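# Unload three sand cores from mould onto plywood boards

## Task

Remove three sand cores from the mould: the long core with the rounded nose, plus the two upright bladed cores in the mould half on the robot's right (the -y, right_arm side). Set all three down lying on the plywood boards next to the mould and release them. The other two cores must remain upright in the mould.

## Robot and tools

Robot: two six-joint arms, left_arm and right_arm, each ending in a parallel two-finger gripper. Joint order in every row and every per-arm list: waist, shoulder, elbow, wrist pitch, wrist yaw, wrist roll. Stated ranges in rad: waist -2.618 to 3.054, shoulder 0.000 to 3.142, elbow 0.000 to 3.142, wrist pitch -1.571 to 1.571, wrist yaw -1.571 to 1.571, wrist roll -2.094 to 2.094. The true ends may sit up to 0.059 rad either side of these.

Frames: the scene frame has its origin at table-top height, halfway between the arm bases, +x pointing out over the table, +z up, and left_arm on the +y side. The robot's right is therefore -y. Image left and right do not match these names. Calibrated bases in the scene frame: left_arm at (+0.031, +0.345, 0) m, right_arm at (+0.030, -0.335, 0) m, both turned only slightly about z; up is +z in each base frame. Hand positions, orientations and wrist camera poses are reported in that arm's own base frame and can be a few cm off, more at full reach. The fingers point along the gripper's +z axis and open along its y axis; end_effector_position is the point between the pads, roughly 1 cm short of the fingertips.

A row is 14 plain numbers in [-1, 1]: the seven for left_arm (six joints, then opening), then the seven for right_arm. Both arms always appear. The six joint numbers are offsets, not poses: they count from the arm's Joint targets as they stood when the action (or move) began, not from the previous row. Scale: 1.0 equals 2.224 rad for waist, shoulder and elbow, and 8.485 rad for the three wrist joints. The opening number is absolute: +1 fully open, -1 closed. Writing 0 there is a real command to half-close, so to keep a gripper as it is, resend its present command (see Tool commands).

execute_actions: actions is a list of actions; each action is a table of up to 15 rows, one per 1/30 s step, and a shorter table repeats its last row to fill 15 steps. Repeating the same offset in a later action moves the joint further. An empty list just reports state. cameras picks which images come back (omitted, null or ["all"] gives all; [] gives none). An action that would send any joint more than 0.059 rad beyond its range is rejected for both arms; if the first action fails this against the latest state, or any action is malformed, the whole call is rejected. A line "joint sent to its limit" means a joint was clipped at its real end.

move: target is one row or a list of up to 15 rows; every row's offsets count from the same starting Joint targets. All joints travel together, so the gripper follows a curve, with no avoidance of objects or the other arm. speed (rad/s, 0.01 to 12.57, default 0.5) caps the joint with the longest travel; one value or one per target. blend (rad) rounds corners at intermediate targets. opening_speed (0.2 or more, scale units per s) ramps the grippers. blocking=false returns after about 0.5 s while motion continues. Each path takes at least 0.5 s; beyond 10 s it falls short. The result adds a move: line such as done, off_target (resting over 0.035 rad from target), moving, held or fault, and limits=held if steps were withheld. Neither done nor off_target tells you about contact.

wait: seconds from 0 to 10; arms keep their last command and a running move carries on. stop: brakes the running move to rest and needs room to do so. zoom_image: camera cam_left_wrist or cam_right_wrist, region [x0, y0, x1, y1] in pixels of its last full image (896x504), at most 504 by 504. finished_scene: scene is this scene's number; it ends the scene irreversibly, so the cores must already rest correctly without the robot.

Results: Joint positions and Joint velocities per arm (rad, rad/s) followed by the pad gap (m, 0.094 fully open); "within noise" means the arm is still. Joint targets are what your next offsets count from. Tool commands shows each gripper's present command. grip_measured is the measured opening on the command scale, reading slightly wide when empty and a little narrower than a squeezed part. grip_effort_nm is motor effort (negative closing) and is not a reliable contact sign. Joint torques include the arm's own weight; joints 1 to 3 flip sign beyond ±28 N m. "joint command not followed" means the clearance check altered targets. Per step, a joint's target stays within 0.339 rad (big joints) or 2.2 rad (wrist) of its measured angle, and targets placing the gripper more than 200 mm from where it is get scaled back. The simulation keeps running while you compose replies.

Gripping: the gripper drives to the grip_measured value you command, pressing at full force once you command about 0.05 below first contact (0.11 for small or round parts). Close slowly with a low opening_speed on fragile cores. Release by commanding well above grip_measured.

Avoid: dropping cores, opening on a core still moving, fast impacts, hard pushing, knocking over the two cores that must stay, anything leaving the table, and any hit or squeeze between the two arms (including closing on the other arm's fingers). To end a push, command targets back past the Joint positions. Long holds, stretched reach or pushing into unreachable poses heat motors: MOTOR HOT appears at 75 °C, an OVER-TEMPERATURE FAULT folds and disables that arm at 90 °C, and it collapses at 100 °C. Occasionally loose objects get nudged by outside pushes.

Each tool is called as name([rows], argument=value, ...), one row to a line, values as JSON.

## Session

execute_actions(actions=[])

Scene clock: 0.00 s.
left_arm: end_effector_position=(+0.3631, -0.0246, +0.2028) grip_measured=+1.000 grip_effort_nm=n/a end_effector_quat_wxyz=(+0.569, -0.059, +0.818, -0.064) | right_arm: end_effector_position=(+0.3464, +0.0127, +0.2781) grip_measured=+1.000 grip_effort_nm=n/a end_effector_quat_wxyz=(+0.512, -0.227, +0.829, +0.002)
Joint positions: left_arm=[-0.095 1.034 0.566 0.116 -0.051 -0.203 0.094] | right_arm=[-0.154 1.056 1.018 -0.499 -0.37 -0.476 0.094]
Joint velocities: within noise
Joint torques (N m): no reading
Heat: left arm: 32 °C; right arm: 36 °C.
Joint targets: left_arm=[-0.095 1.027 0.576 0.117 -0.051 -0.202] | right_arm=[-0.154 1.049 1.030 -0.497 -0.374 -0.475]
Tool commands: left_gripper/opening=+1.0 right_gripper/opening=+1.0

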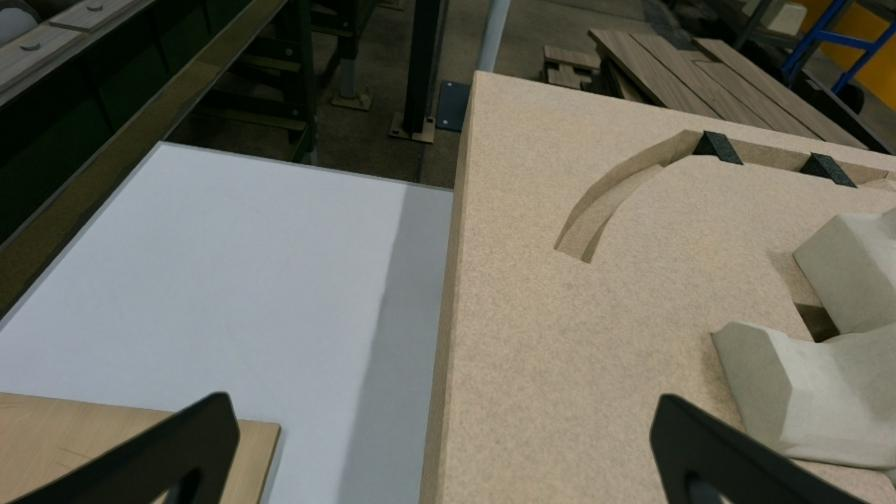

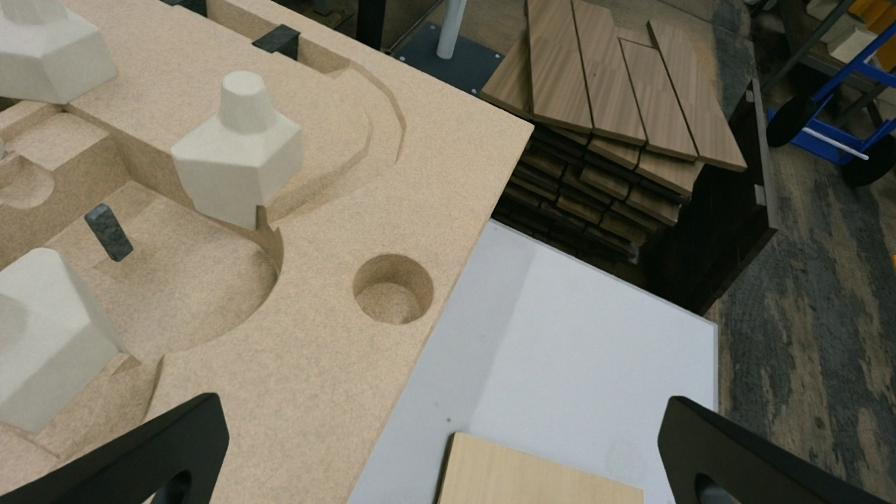

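move(target=[0.0427,0.3026,0.6853,-0.1906,0.006,0.0238,1,0.069,0.293,0.481,-0.1182,0.0441,0.056,1], speed=0.8)

Scene clock: 21.63 s.
left_arm: end_effector_position=(+0.3660, -0.0003, +0.3086) grip_measured=+1.000 grip_effort_nm=0.032 end_effector_quat_wxyz=(+0.233, -0.001, +0.972, +0.003) | right_arm: end_effector_position=(+0.3686, -0.0001, +0.3057) grip_measured=+1.000 grip_effort_nm=0.027 end_effector_quat_wxyz=(+0.231, -0.002, +0.973, +0.001)
Joint positions: left_arm=[-0.008 1.684 2.077 -1.492 -0.009 -0.007 0.094] | right_arm=[-0.006 1.691 2.072 -1.485 -0.006 -0.008 0.094]
Joint velocities: within noise
Joint torques (N m): left_arm=[0.58 -4.98 6.16 1.26 0.13 0.02] | right_arm=[0.5 -5.29 6.95 0.69 -0.01 0.03]
Heat: left arm: 36 °C; right arm: 39 °C.
Joint targets: left_arm=[0.000 1.699 2.101 -1.500 0.000 0.000] | right_arm=[0.000 1.701 2.100 -1.500 0.000 0.000]
move: done

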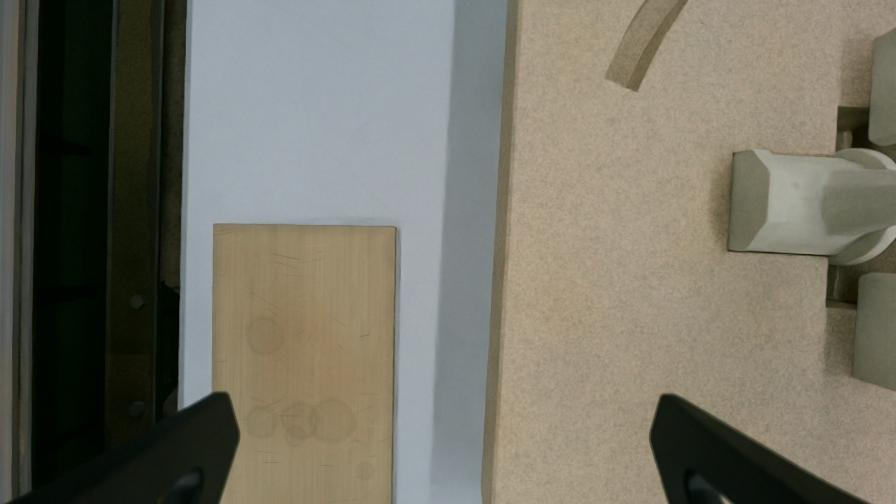

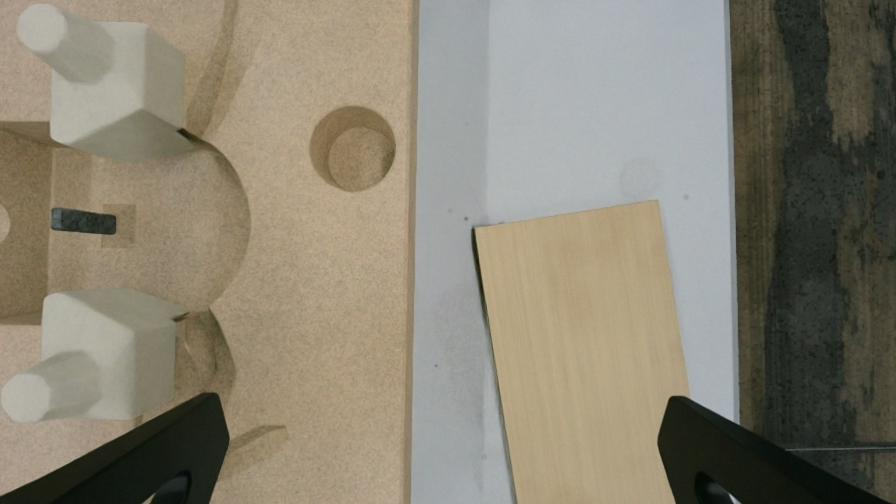

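move(target=[-0.18,0,0,0,0,0,1,0.25,0,0,0,0,0,1], speed=0.8)

move(target=[0.18,0,0,0,0,0,1,0.15,0,0,0,0,0,1], speed=0.8)

Scene clock: 29.87 s.
left_arm: end_effector_position=(+0.3374, -0.1411, +0.3085) grip_measured=+1.000 grip_effort_nm=0.027 end_effector_quat_wxyz=(+0.228, +0.190, +0.954, -0.046) | right_arm: end_effector_position=(+0.3115, +0.1965, +0.3055) grip_measured=+1.000 grip_effort_nm=0.022 end_effector_quat_wxyz=(+0.222, -0.271, +0.934, +0.065)
Joint positions: left_arm=[-0.399 1.684 2.077 -1.493 -0.001 -0.006 0.094] | right_arm=[0.558 1.691 2.072 -1.486 -0.004 -0.006 0.094]
Joint velocities: within noise
Joint torques (N m): left_arm=[-0.12 -4.96 6.15 1.25 0.04 -0.01] | right_arm=[-0.27 -5.29 6.95 0.73 0.03 0.03]
Heat: left arm: 35 °C; right arm: 38 °C.
Joint targets: left_arm=[-0.401 1.699 2.101 -1.500 0.000 -0.001] | right_arm=[0.556 1.701 2.100 -1.500 0.000 0.001]
move: done

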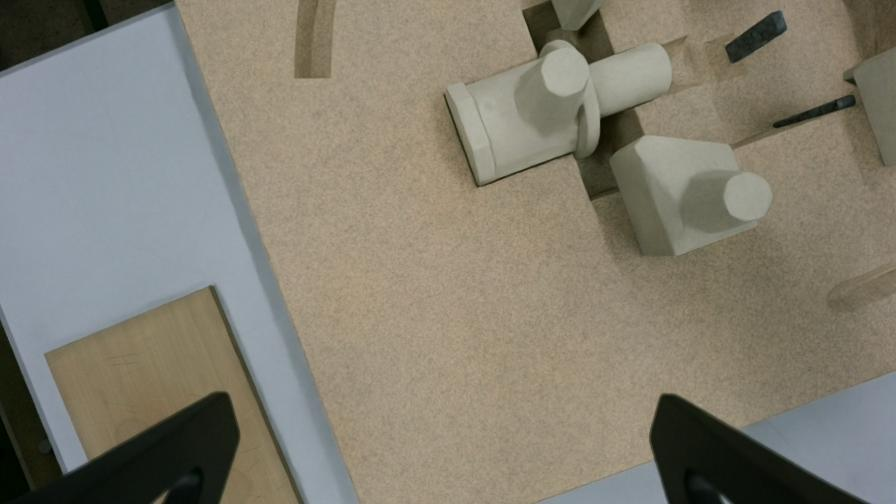

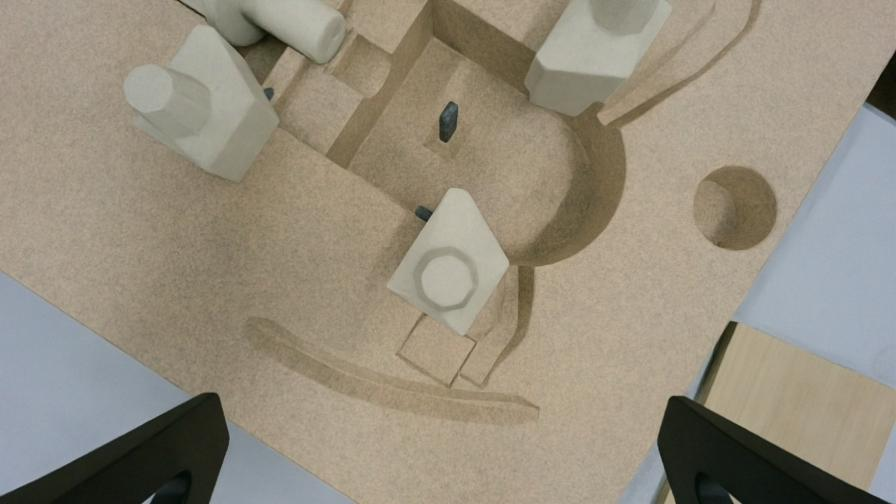

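Scene clock: 30.80 s.
left_arm: end_effector_position=(+0.3657, +0.0008, +0.3085) grip_measured=+1.000 grip_effort_nm=0.027 end_effector_quat_wxyz=(+0.233, -0.002, +0.973, +0.000) | right_arm: end_effector_position=(+0.2311, +0.2867, +0.3055) grip_measured=+1.000 grip_effort_nm=0.027 end_effector_quat_wxyz=(+0.208, -0.421, +0.877, +0.099)
Joint positions: left_arm=[-0.001 1.684 2.077 -1.493 -0.001 -0.005 0.094] | right_arm=[0.889 1.691 2.072 -1.486 -0.001 -0.005 0.094]
Joint velocities: within noise
Joint torques (N m): left_arm=[0.08 -4.93 6.15 1.25 0.04 -0.02] | right_arm=[0.27 -5.29 6.94 0.71 0 0.03]
Heat: left arm: 35 °C; right arm: 38 °C.
Joint targets: left_arm=[0.000 1.699 2.101 -1.500 0.000 -0.001] | right_arm=[0.890 1.701 2.100 -1.500 0.000 0.001]
move: done

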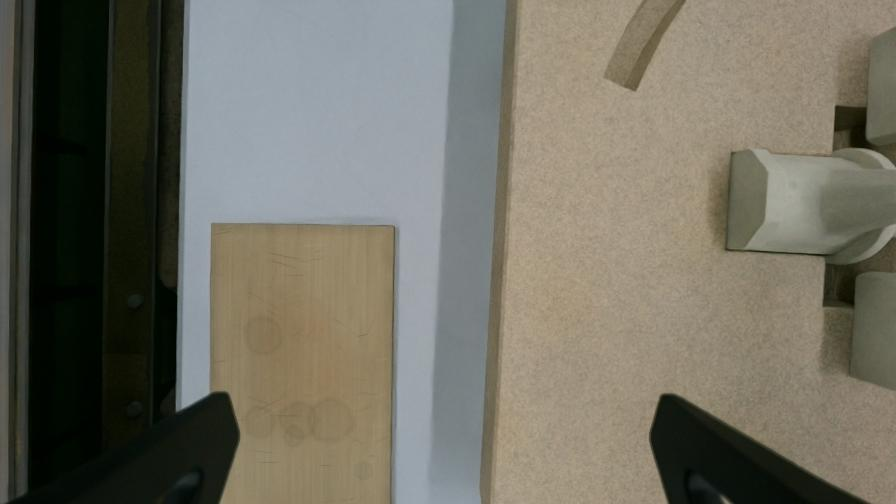

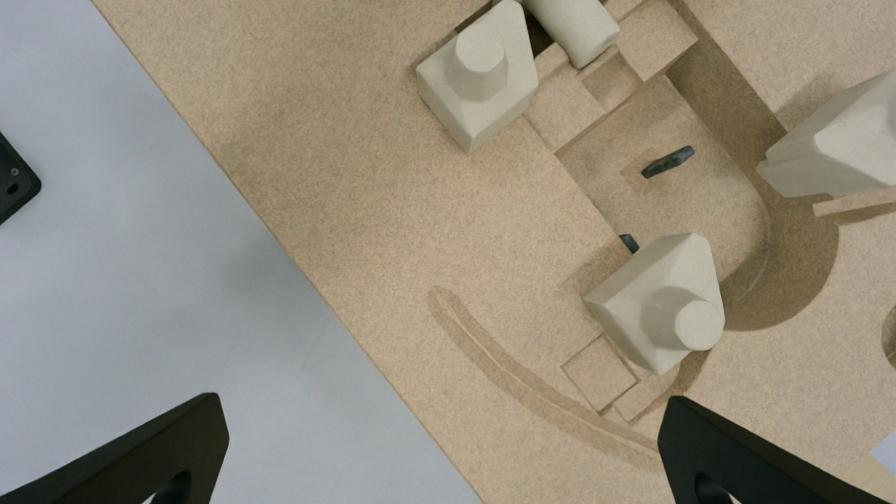

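zoom_image(camera="cam_right_wrist", region=[540, 60, 896, 440])

zoom_image(camera="cam_right_wrist", region=[400, 0, 720, 180])

Scaled by 1.326.

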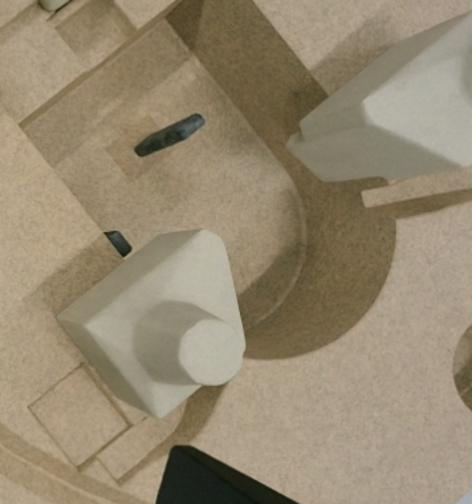

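Scaled by 1.575.

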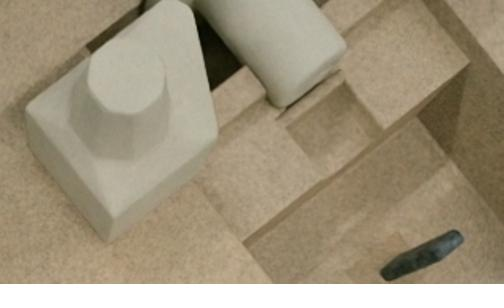

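move(target=[-0.24,-0.577,-0.58,0.095,0,0,1,-0.144,-0.578,-0.58,0.095,0,0,1], speed=0.8)

Scene clock: 57.70 s.
left_arm: end_effector_position=(+0.1905, -0.1093, +0.2979) grip_measured=+1.000 grip_effort_nm=0.032 end_effector_quat_wxyz=(+0.564, +0.209, +0.784, -0.153) | right_arm: end_effector_position=(+0.1828, +0.1201, +0.2970) grip_measured=+1.000 grip_effort_nm=0.022 end_effector_quat_wxyz=(+0.559, -0.233, +0.778, +0.164)
Joint positions: left_arm=[-0.526 0.429 0.818 -0.712 -0.001 -0.005 0.094] | right_arm=[0.576 0.427 0.818 -0.717 -0.001 -0.005 0.094]
Joint velocities: within noise
Joint torques (N m): left_arm=[-0.57 1.2 4.27 2.4 0.04 -0.01] | right_arm=[-0.59 1.13 4.78 1.72 0 0.03]
Heat: left arm: 36 °C; right arm: 37 °C.
Joint targets: left_arm=[-0.534 0.416 0.810 -0.694 0.000 -0.001] | right_arm=[0.569 0.415 0.810 -0.693 0.000 0.001]
move: done

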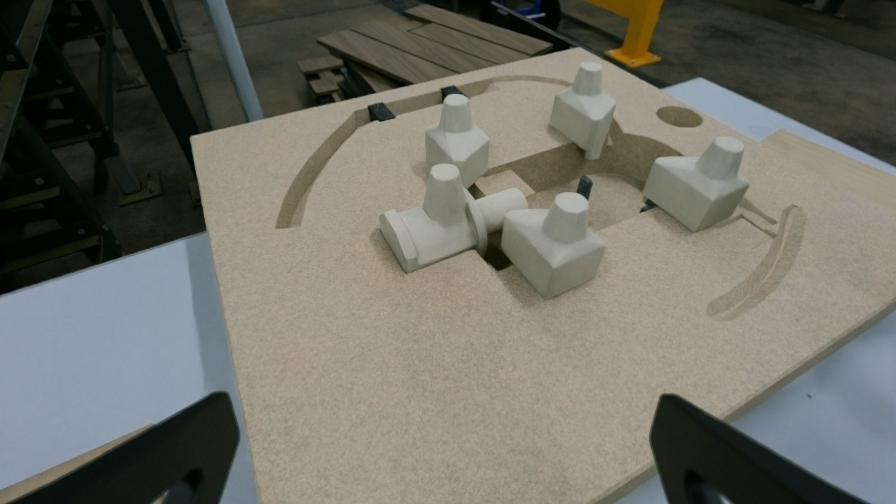

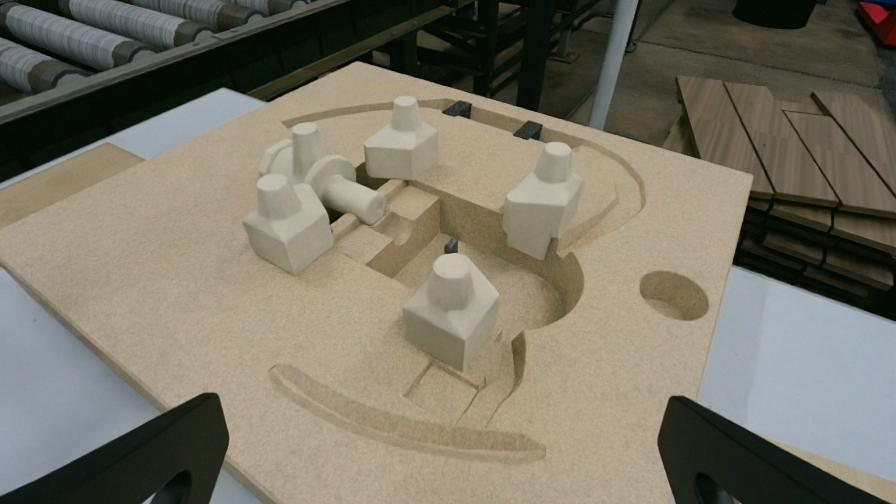

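move(target=[0.005,0.7289,0.5913,-0.0464,0,0,1,-0.004,0.5542,0.3696,-0.0461,0,0,1], speed=0.8)

Scene clock: 79.80 s.
left_arm: end_effector_position=(+0.4405, -0.2545, +0.2213) grip_measured=+1.000 grip_effort_nm=0.032 end_effector_quat_wxyz=(+0.266, +0.248, +0.929, -0.072) | right_arm: end_effector_position=(+0.3330, +0.2145, +0.2079) grip_measured=+1.000 grip_effort_nm=0.027 end_effector_quat_wxyz=(+0.217, -0.276, +0.934, +0.063)
Joint positions: left_arm=[-0.526 2.03 2.1 -1.083 -0.001 -0.005 0.094] | right_arm=[0.569 1.645 1.601 -1.072 -0.001 -0.005 0.094]
Joint velocities: within noise
Joint torques (N m): left_arm=[0.28 -9.2 7.23 1.39 0.03 -0.02] | right_arm=[-0.79 -6.32 8.14 0.68 0 0.03]
Heat: left arm: 38 °C; right arm: 39 °C.
Joint targets: left_arm=[-0.523 2.037 2.125 -1.088 0.000 -0.001] | right_arm=[0.560 1.648 1.632 -1.085 0.000 0.001]
move: done

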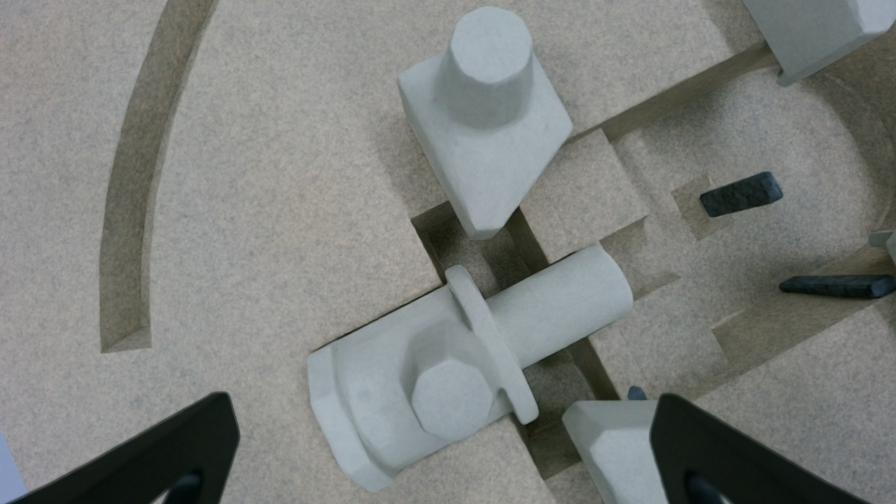

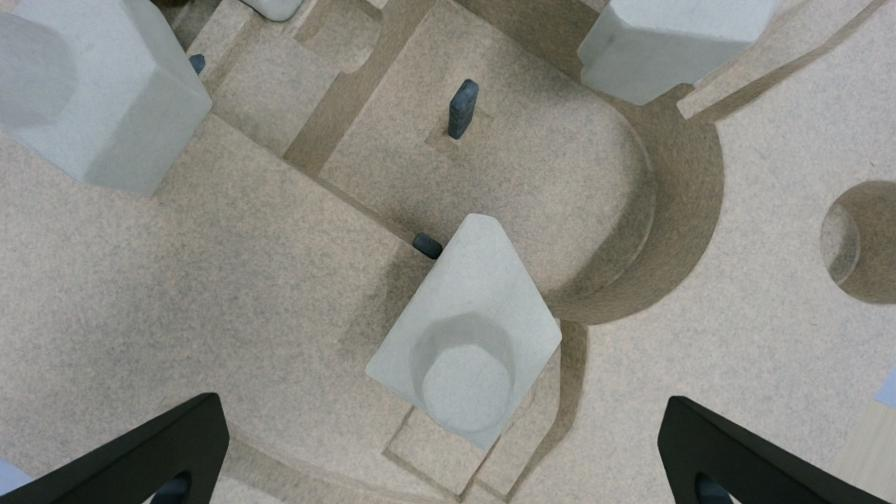

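move(target=[-0.003,-0.0247,-0.1277,0.027,0,0,1,-0.0067,-0.004,-0.1174,0.0298,0,0,1], speed=0.4)

Scene clock: 95.43 s.
left_arm: end_effector_position=(+0.4419, -0.2553, +0.1527) grip_measured=+1.000 grip_effort_nm=0.022 end_effector_quat_wxyz=(+0.244, +0.249, +0.935, -0.066) | right_arm: end_effector_position=(+0.3392, +0.2105, +0.1508) grip_measured=+1.000 grip_effort_nm=0.027 end_effector_quat_wxyz=(+0.214, -0.269, +0.937, +0.060)
Joint positions: left_arm=[-0.526 2.03 1.846 -0.876 -0.001 -0.005 0.094] | right_arm=[0.553 1.645 1.377 -0.854 -0.001 -0.005 0.094]
Joint velocities: within noise
Joint torques (N m): left_arm=[-0.2 -13.48 4.92 1.57 0.02 0] | right_arm=[-0.59 -7.13 5.39 0.97 0 0.04]
Heat: left arm: 36 °C; right arm: 37 °C.
Joint targets: left_arm=[-0.530 1.982 1.841 -0.858 0.000 -0.001] | right_arm=[0.546 1.639 1.371 -0.832 0.000 0.001]
move: off_target (left_arm); left_arm: the shoulder is farthest, 0.048 rad from its target

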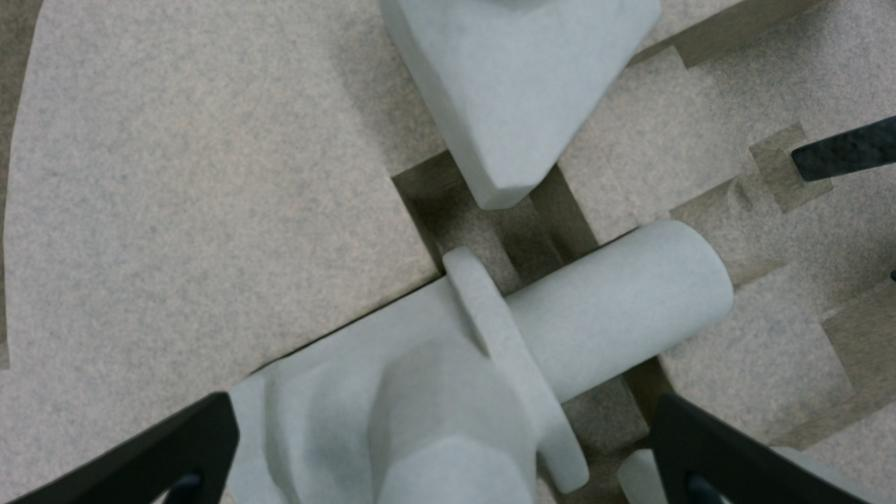

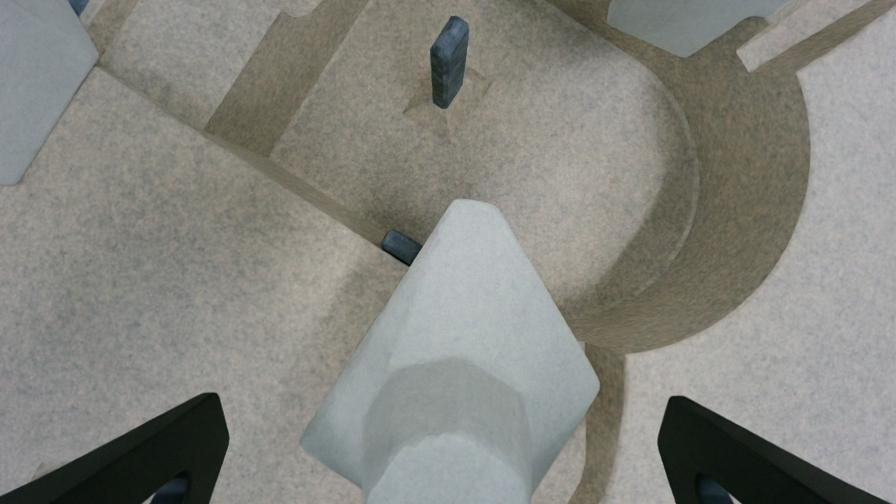

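zoom_image(camera="cam_left_wrist", region=[200, 220, 700, 504])

zoom_image(camera="cam_right_wrist", region=[200, 220, 700, 504])

Scaled by 1.008.

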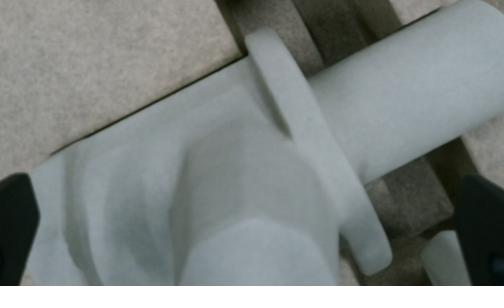

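Scaled by 1.008.

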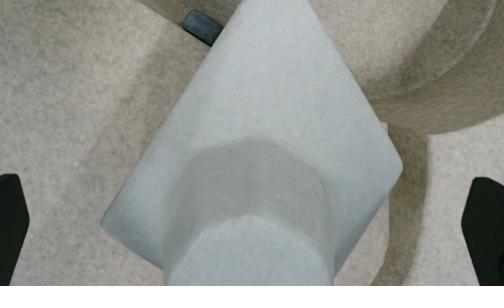

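move(target=[0,0,0,0,0,0,-0.3,0,0,0,0,0,0,-0.3], opening_speed=0.8)

Scene clock: 103.83 s.
left_arm: end_effector_position=(+0.4420, -0.2555, +0.1528) grip_measured=-0.249 grip_effort_nm=-0.969 end_effector_quat_wxyz=(+0.244, +0.250, +0.935, -0.066) | right_arm: end_effector_position=(+0.3395, +0.2107, +0.1509) grip_measured=-0.268 grip_effort_nm=-0.965 end_effector_quat_wxyz=(+0.215, -0.269, +0.937, +0.061)
Joint positions: left_arm=[-0.526 2.03 1.846 -0.875 0 -0.004 0.035] | right_arm=[0.553 1.645 1.377 -0.853 -0.001 -0.005 0.034]
Joint velocities: within noise
Joint torques (N m): left_arm=[-0.2 -13.49 4.88 1.56 0.03 -0.02] | right_arm=[-0.59 -7.13 5.38 1 0 0.03]
Heat: left arm: 38 °C; right arm: 37 °C.
Joint targets: left_arm=[-0.530 1.982 1.841 -0.859 0.000 -0.001] | right_arm=[0.546 1.639 1.371 -0.832 0.000 0.001]
move: off_target (left_arm); left_arm: the shoulder is farthest, 0.048 rad from its target

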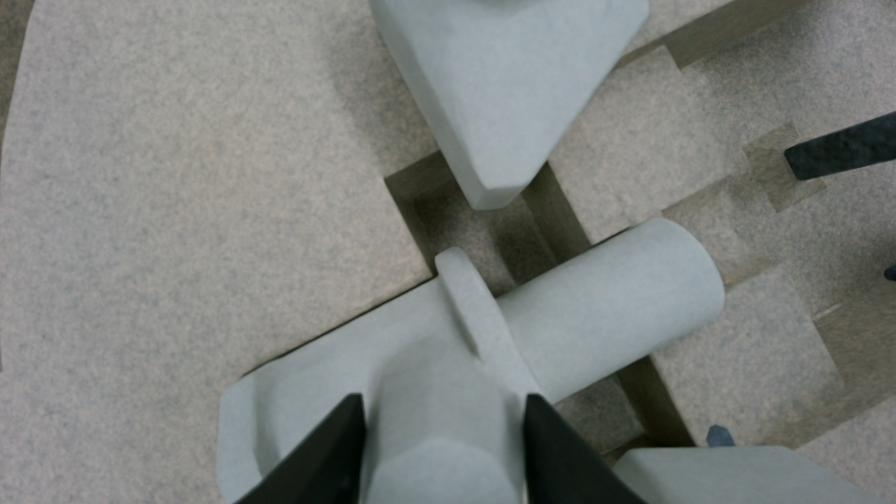

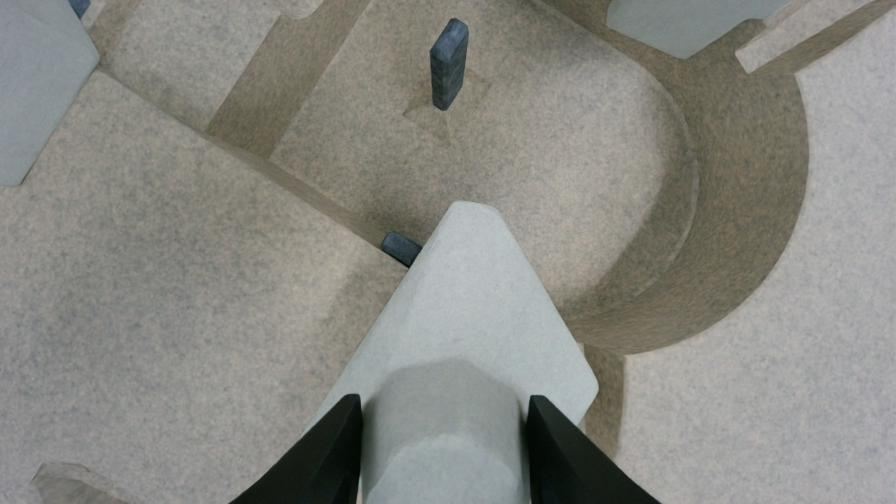

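move([
  [0,0,0,0,0,0,-0.45,0,0,0,0,0,0,-0.45],
  [0,0,0,0,0,0,-0.45,0,0,0.0863,-0.0227,0,0,-0.45],
  [0,0,0,0,0,0,-0.45,0,0.028,0.2197,-0.0502,0,0,-0.45],
], opening_speed=0.5, speed=0.3, blend=0.03)

Scene clock: 112.30 s.
left_arm: end_effector_position=(+0.4420, -0.2555, +0.1528) grip_measured=-0.251 grip_effort_nm=-1.004 end_effector_quat_wxyz=(+0.244, +0.250, +0.935, -0.066) | right_arm: end_effector_position=(+0.3307, +0.2053, +0.2389) grip_measured=-0.273 grip_effort_nm=-1.004 end_effector_quat_wxyz=(+0.194, -0.270, +0.942, +0.055)
Joint positions: left_arm=[-0.526 2.03 1.846 -0.875 0 -0.004 0.035] | right_arm=[0.553 1.703 1.814 -1.278 -0.001 -0.005 0.034]
Joint velocities: within noise
Joint torques (N m): left_arm=[-0.28 -13.48 4.82 1.58 0.03 0] | right_arm=[-0.61 -6.8 8.98 0.94 0 0.03]
Heat: left arm: 40 °C; right arm: 37 °C.
Joint targets: left_arm=[-0.530 1.982 1.841 -0.859 0.000 -0.001] | right_arm=[0.546 1.701 1.859 -1.258 0.000 0.001]
move: off_target (left_arm, right_arm); blend cut to 0 rad at target 1; left_arm: the shoulder is farthest, 0.048 rad from its target; right_arm: the elbow is farthest, 0.045 rad from its target

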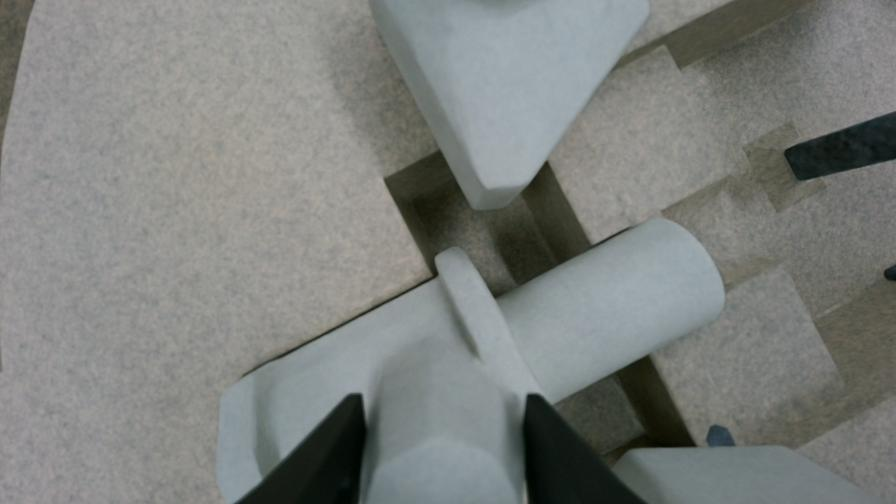

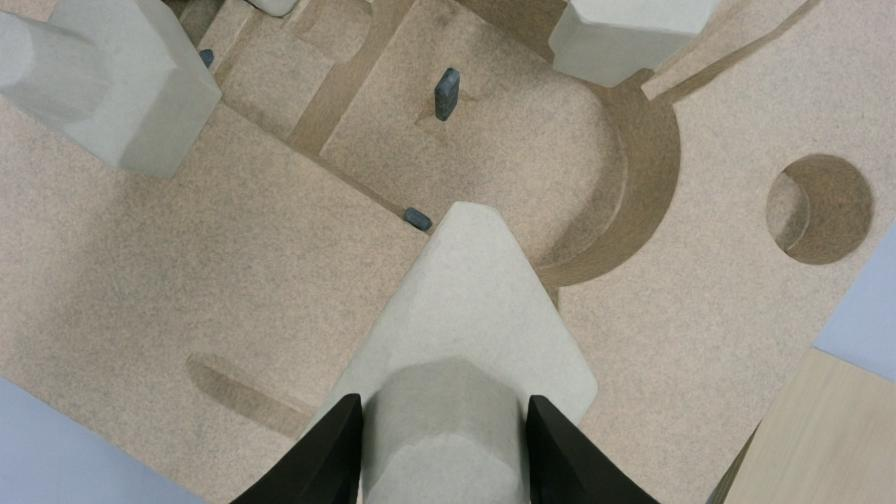

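move([
  [0,0,0,0,0,0,1,0,0,0,0,0,0,-0.45],
  [0,0.0247,0.1277,-0.027,0,0,1,0,0.0184,0.0607,-0.0111,0,0,-0.45],
  [0,-0.704,-0.4636,0.0194,0,0,1,0,0.0184,0.0607,-0.0111,0,0,-0.45],
], opening_speed=1.5, speed=0.8)

Scene clock: 126.20 s.
left_arm: end_effector_position=(+0.1903, -0.1094, +0.2979) grip_measured=+0.998 grip_effort_nm=0.134 end_effector_quat_wxyz=(+0.564, +0.210, +0.784, -0.153) | right_arm: end_effector_position=(+0.3320, +0.2060, +0.2594) grip_measured=-0.273 grip_effort_nm=-1.009 end_effector_quat_wxyz=(+0.194, -0.270, +0.942, +0.055)
Joint positions: left_arm=[-0.526 0.429 0.818 -0.712 0 -0.004 0.094] | right_arm=[0.553 1.744 1.951 -1.373 -0.001 -0.005 0.034]
Joint velocities: within noise
Joint torques (N m): left_arm=[-0.21 1.13 4.14 2.38 0.01 -0.03] | right_arm=[-0.59 -6.98 8.64 0.92 0 0.03]
Heat: left arm: 41 °C; right arm: 37 °C.
Joint targets: left_arm=[-0.530 0.416 0.810 -0.694 0.000 -0.001] | right_arm=[0.546 1.742 1.994 -1.352 0.000 0.001]
move: off_target (right_arm); right_arm: the elbow is farthest, 0.043 rad from its target

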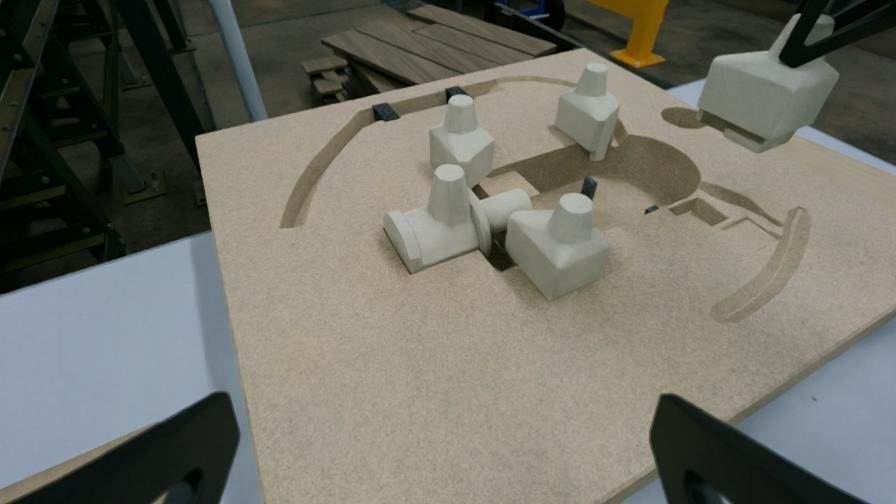

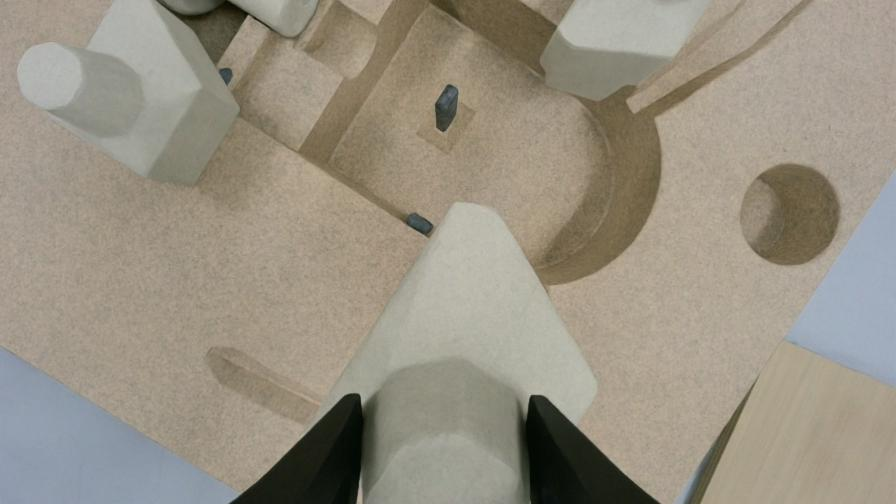

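zoom_image(camera="cam_left_wrist", region=[500, 0, 896, 250])

Scaled by 1.273.

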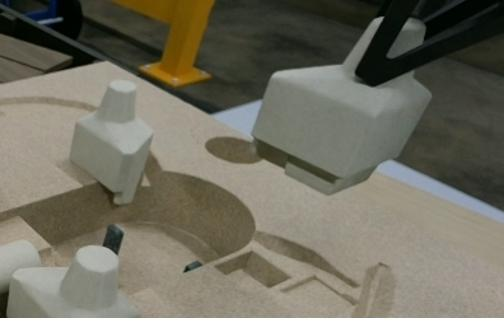

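move([
  [0,0,0,0,0,0,1,-0.4613,-0.21,-0.2244,0.0038,0,0,-0.45],
  [0,0,0,0,0,0,1,-0.4613,-0.256,-0.4393,0.0481,0,0,-0.45],
], speed=[0.8,0.5])

Scene clock: 136.27 s.
left_arm: end_effector_position=(+0.1904, -0.1094, +0.2982) grip_measured=+0.998 grip_effort_nm=0.144 end_effector_quat_wxyz=(+0.564, +0.209, +0.784, -0.153) | right_arm: end_effector_position=(+0.2394, -0.1233, +0.1452) grip_measured=-0.273 grip_effort_nm=-1.004 end_effector_quat_wxyz=(+0.182, +0.230, +0.955, -0.046)
Joint positions: left_arm=[-0.526 0.429 0.818 -0.711 0 -0.004 0.094] | right_arm=[-0.477 1.206 1.009 -0.997 0.003 -0.005 0.034]
Joint velocities: within noise
Joint torques (N m): left_arm=[-0.2 1.17 4.23 2.35 0 -0.04] | right_arm=[-0.29 -5.72 6.34 1.19 -0.05 0.03]
Heat: left arm: 39 °C; right arm: 37 °C.
Joint targets: left_arm=[-0.530 0.416 0.810 -0.694 0.000 -0.001] | right_arm=[-0.480 1.173 1.017 -0.944 0.000 0.000]
move: off_target (right_arm); right_arm: the wrist pitch is farthest, 0.053 rad from its target

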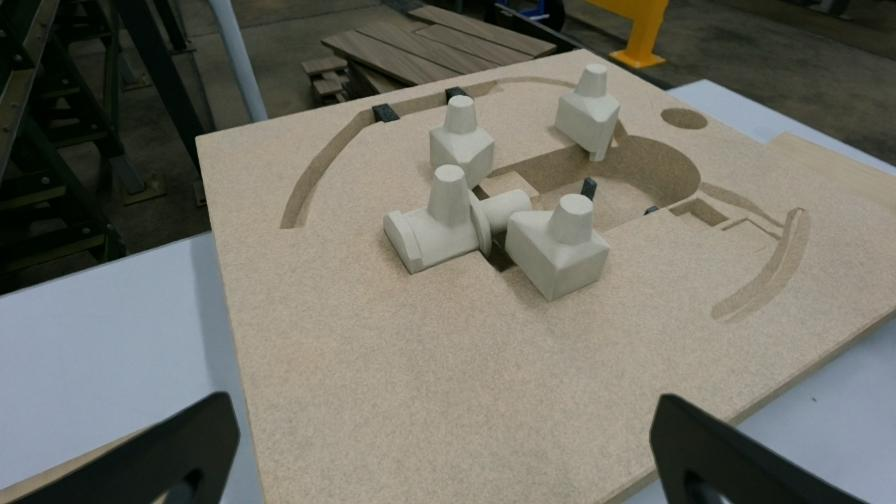

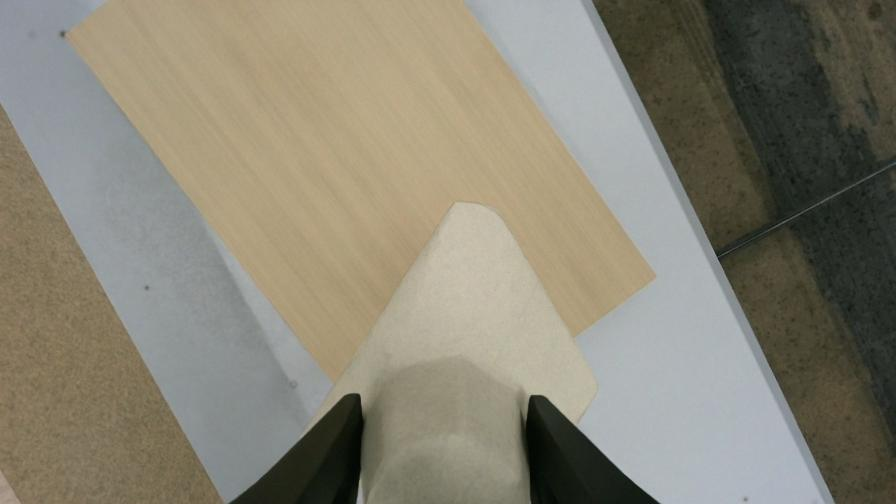

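move(target=[0,0,0,0,0,0,1,0.0148,-0.0279,-0.0603,0.0085,0,0,-0.45], speed=0.2)

Scene clock: 147.27 s.
left_arm: end_effector_position=(+0.1904, -0.1094, +0.2982) grip_measured=+0.998 grip_effort_nm=0.139 end_effector_quat_wxyz=(+0.564, +0.209, +0.784, -0.153) | right_arm: end_effector_position=(+0.2292, -0.1112, +0.1218) grip_measured=-0.273 grip_effort_nm=-1.004 end_effector_quat_wxyz=(+0.184, +0.219, +0.957, -0.044)
Joint positions: left_arm=[-0.526 0.429 0.818 -0.711 0 -0.004 0.094] | right_arm=[-0.454 1.143 0.878 -0.925 0.003 -0.005 0.034]
Joint velocities: within noise
Joint torques (N m): left_arm=[-0.21 1.21 4.19 2.36 0.02 -0.03] | right_arm=[0.54 -5.15 6.13 1.21 -0.04 0.02]
Heat: left arm: 40 °C; right arm: 38 °C.
Joint targets: left_arm=[-0.530 0.416 0.810 -0.694 0.000 -0.001] | right_arm=[-0.447 1.111 0.883 -0.872 0.000 0.000]
move: off_target (right_arm); right_arm: the wrist pitch is farthest, 0.053 rad from its target

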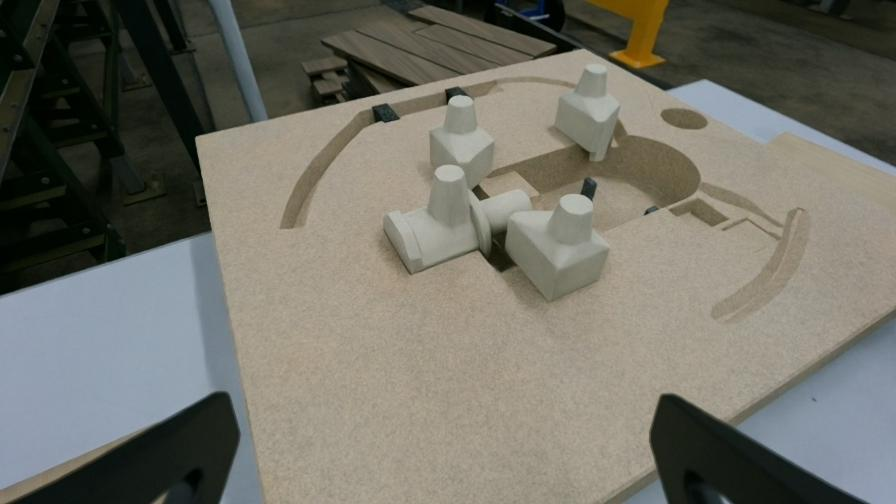

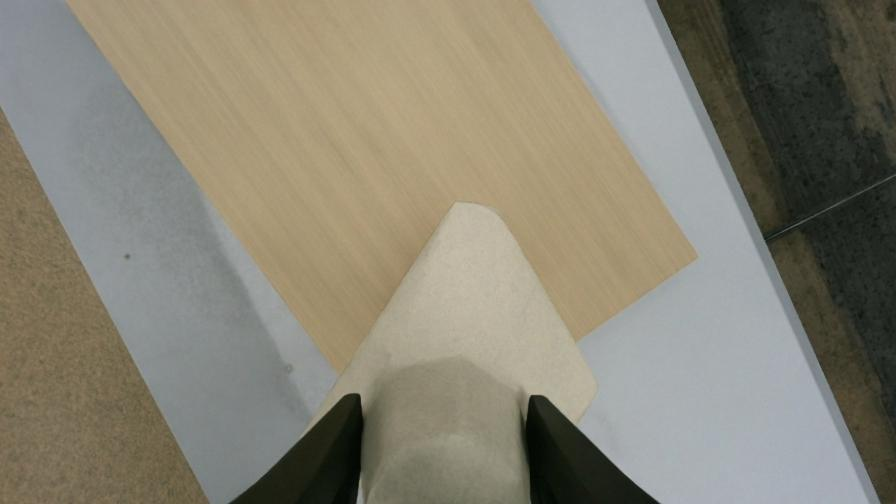

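move(target=[0,0,0,0,0,0,1,0.0297,0.0337,0.0193,0.0038,0,0,-0.45], speed=0.2, cameras=["cam_right_wrist"])

Scene clock: 157.23 s.
left_arm: end_effector_position=(+0.1904, -0.1094, +0.2982) grip_measured=+0.998 grip_effort_nm=0.139 end_effector_quat_wxyz=(+0.564, +0.209, +0.784, -0.153) | right_arm: end_effector_position=(+0.2434, -0.0983, +0.1134) grip_measured=-0.273 grip_effort_nm=-1.004 end_effector_quat_wxyz=(+0.178, +0.187, +0.965, -0.036)
Joint positions: left_arm=[-0.526 0.429 0.818 -0.711 0 -0.004 0.094] | right_arm=[-0.387 1.191 0.878 -0.892 0.001 -0.005 0.034]
Joint velocities: within noise
Joint torques (N m): left_arm=[-0.13 1.11 4.27 2.37 0.02 -0.02] | right_arm=[0.47 -3.26 9.58 1.17 -0.01 0.03]
Heat: left arm: 42 °C; right arm: 38 °C.
Joint targets: left_arm=[-0.530 0.416 0.810 -0.694 0.000 -0.001] | right_arm=[-0.381 1.186 0.926 -0.839 0.000 0.000]
move: off_target (right_arm); right_arm: the wrist pitch is farthest, 0.052 rad from its target
Images, in order (width x height): cam_right_wrist 896x504.

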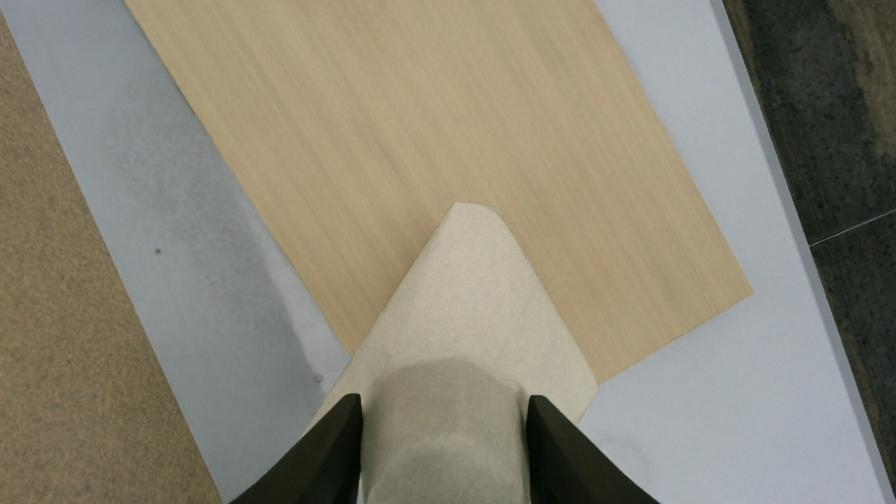

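move(target=[0,0,0,0,0,0,1,-0.0238,0.0522,0.0701,-0.0048,0,0,-0.45], speed=0.2, cameras=["cam_right_wrist"])

Scene clock: 163.47 s.
left_arm: end_effector_position=(+0.1904, -0.1094, +0.2982) grip_measured=+0.998 grip_effort_nm=0.144 end_effector_quat_wxyz=(+0.564, +0.209, +0.784, -0.153) | right_arm: end_effector_position=(+0.2722, -0.1232, +0.1365) grip_measured=-0.273 grip_effort_nm=-1.004 end_effector_quat_wxyz=(+0.193, +0.206, +0.958, -0.043)
Joint positions: left_arm=[-0.526 0.429 0.818 -0.711 0 -0.004 0.094] | right_arm=[-0.428 1.305 1.034 -0.902 0.001 -0.005 0.034]
Joint velocities: within noise
Joint torques (N m): left_arm=[-0.23 1.22 4.22 2.39 0.04 -0.02] | right_arm=[-0.59 -4 9.62 0.91 -0.02 0.02]
Heat: left arm: 42 °C; right arm: 38 °C.
Joint targets: left_arm=[-0.530 0.416 0.810 -0.694 0.000 -0.001] | right_arm=[-0.435 1.302 1.082 -0.880 0.000 0.000]
move: off_target (right_arm); right_arm: the elbow is farthest, 0.048 rad from its target
Images, in order (width x height): cam_right_wrist 896x504.

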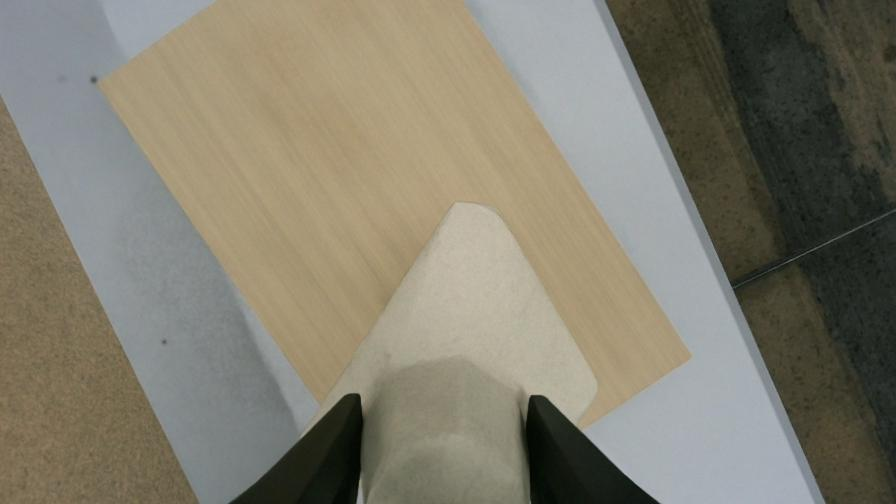

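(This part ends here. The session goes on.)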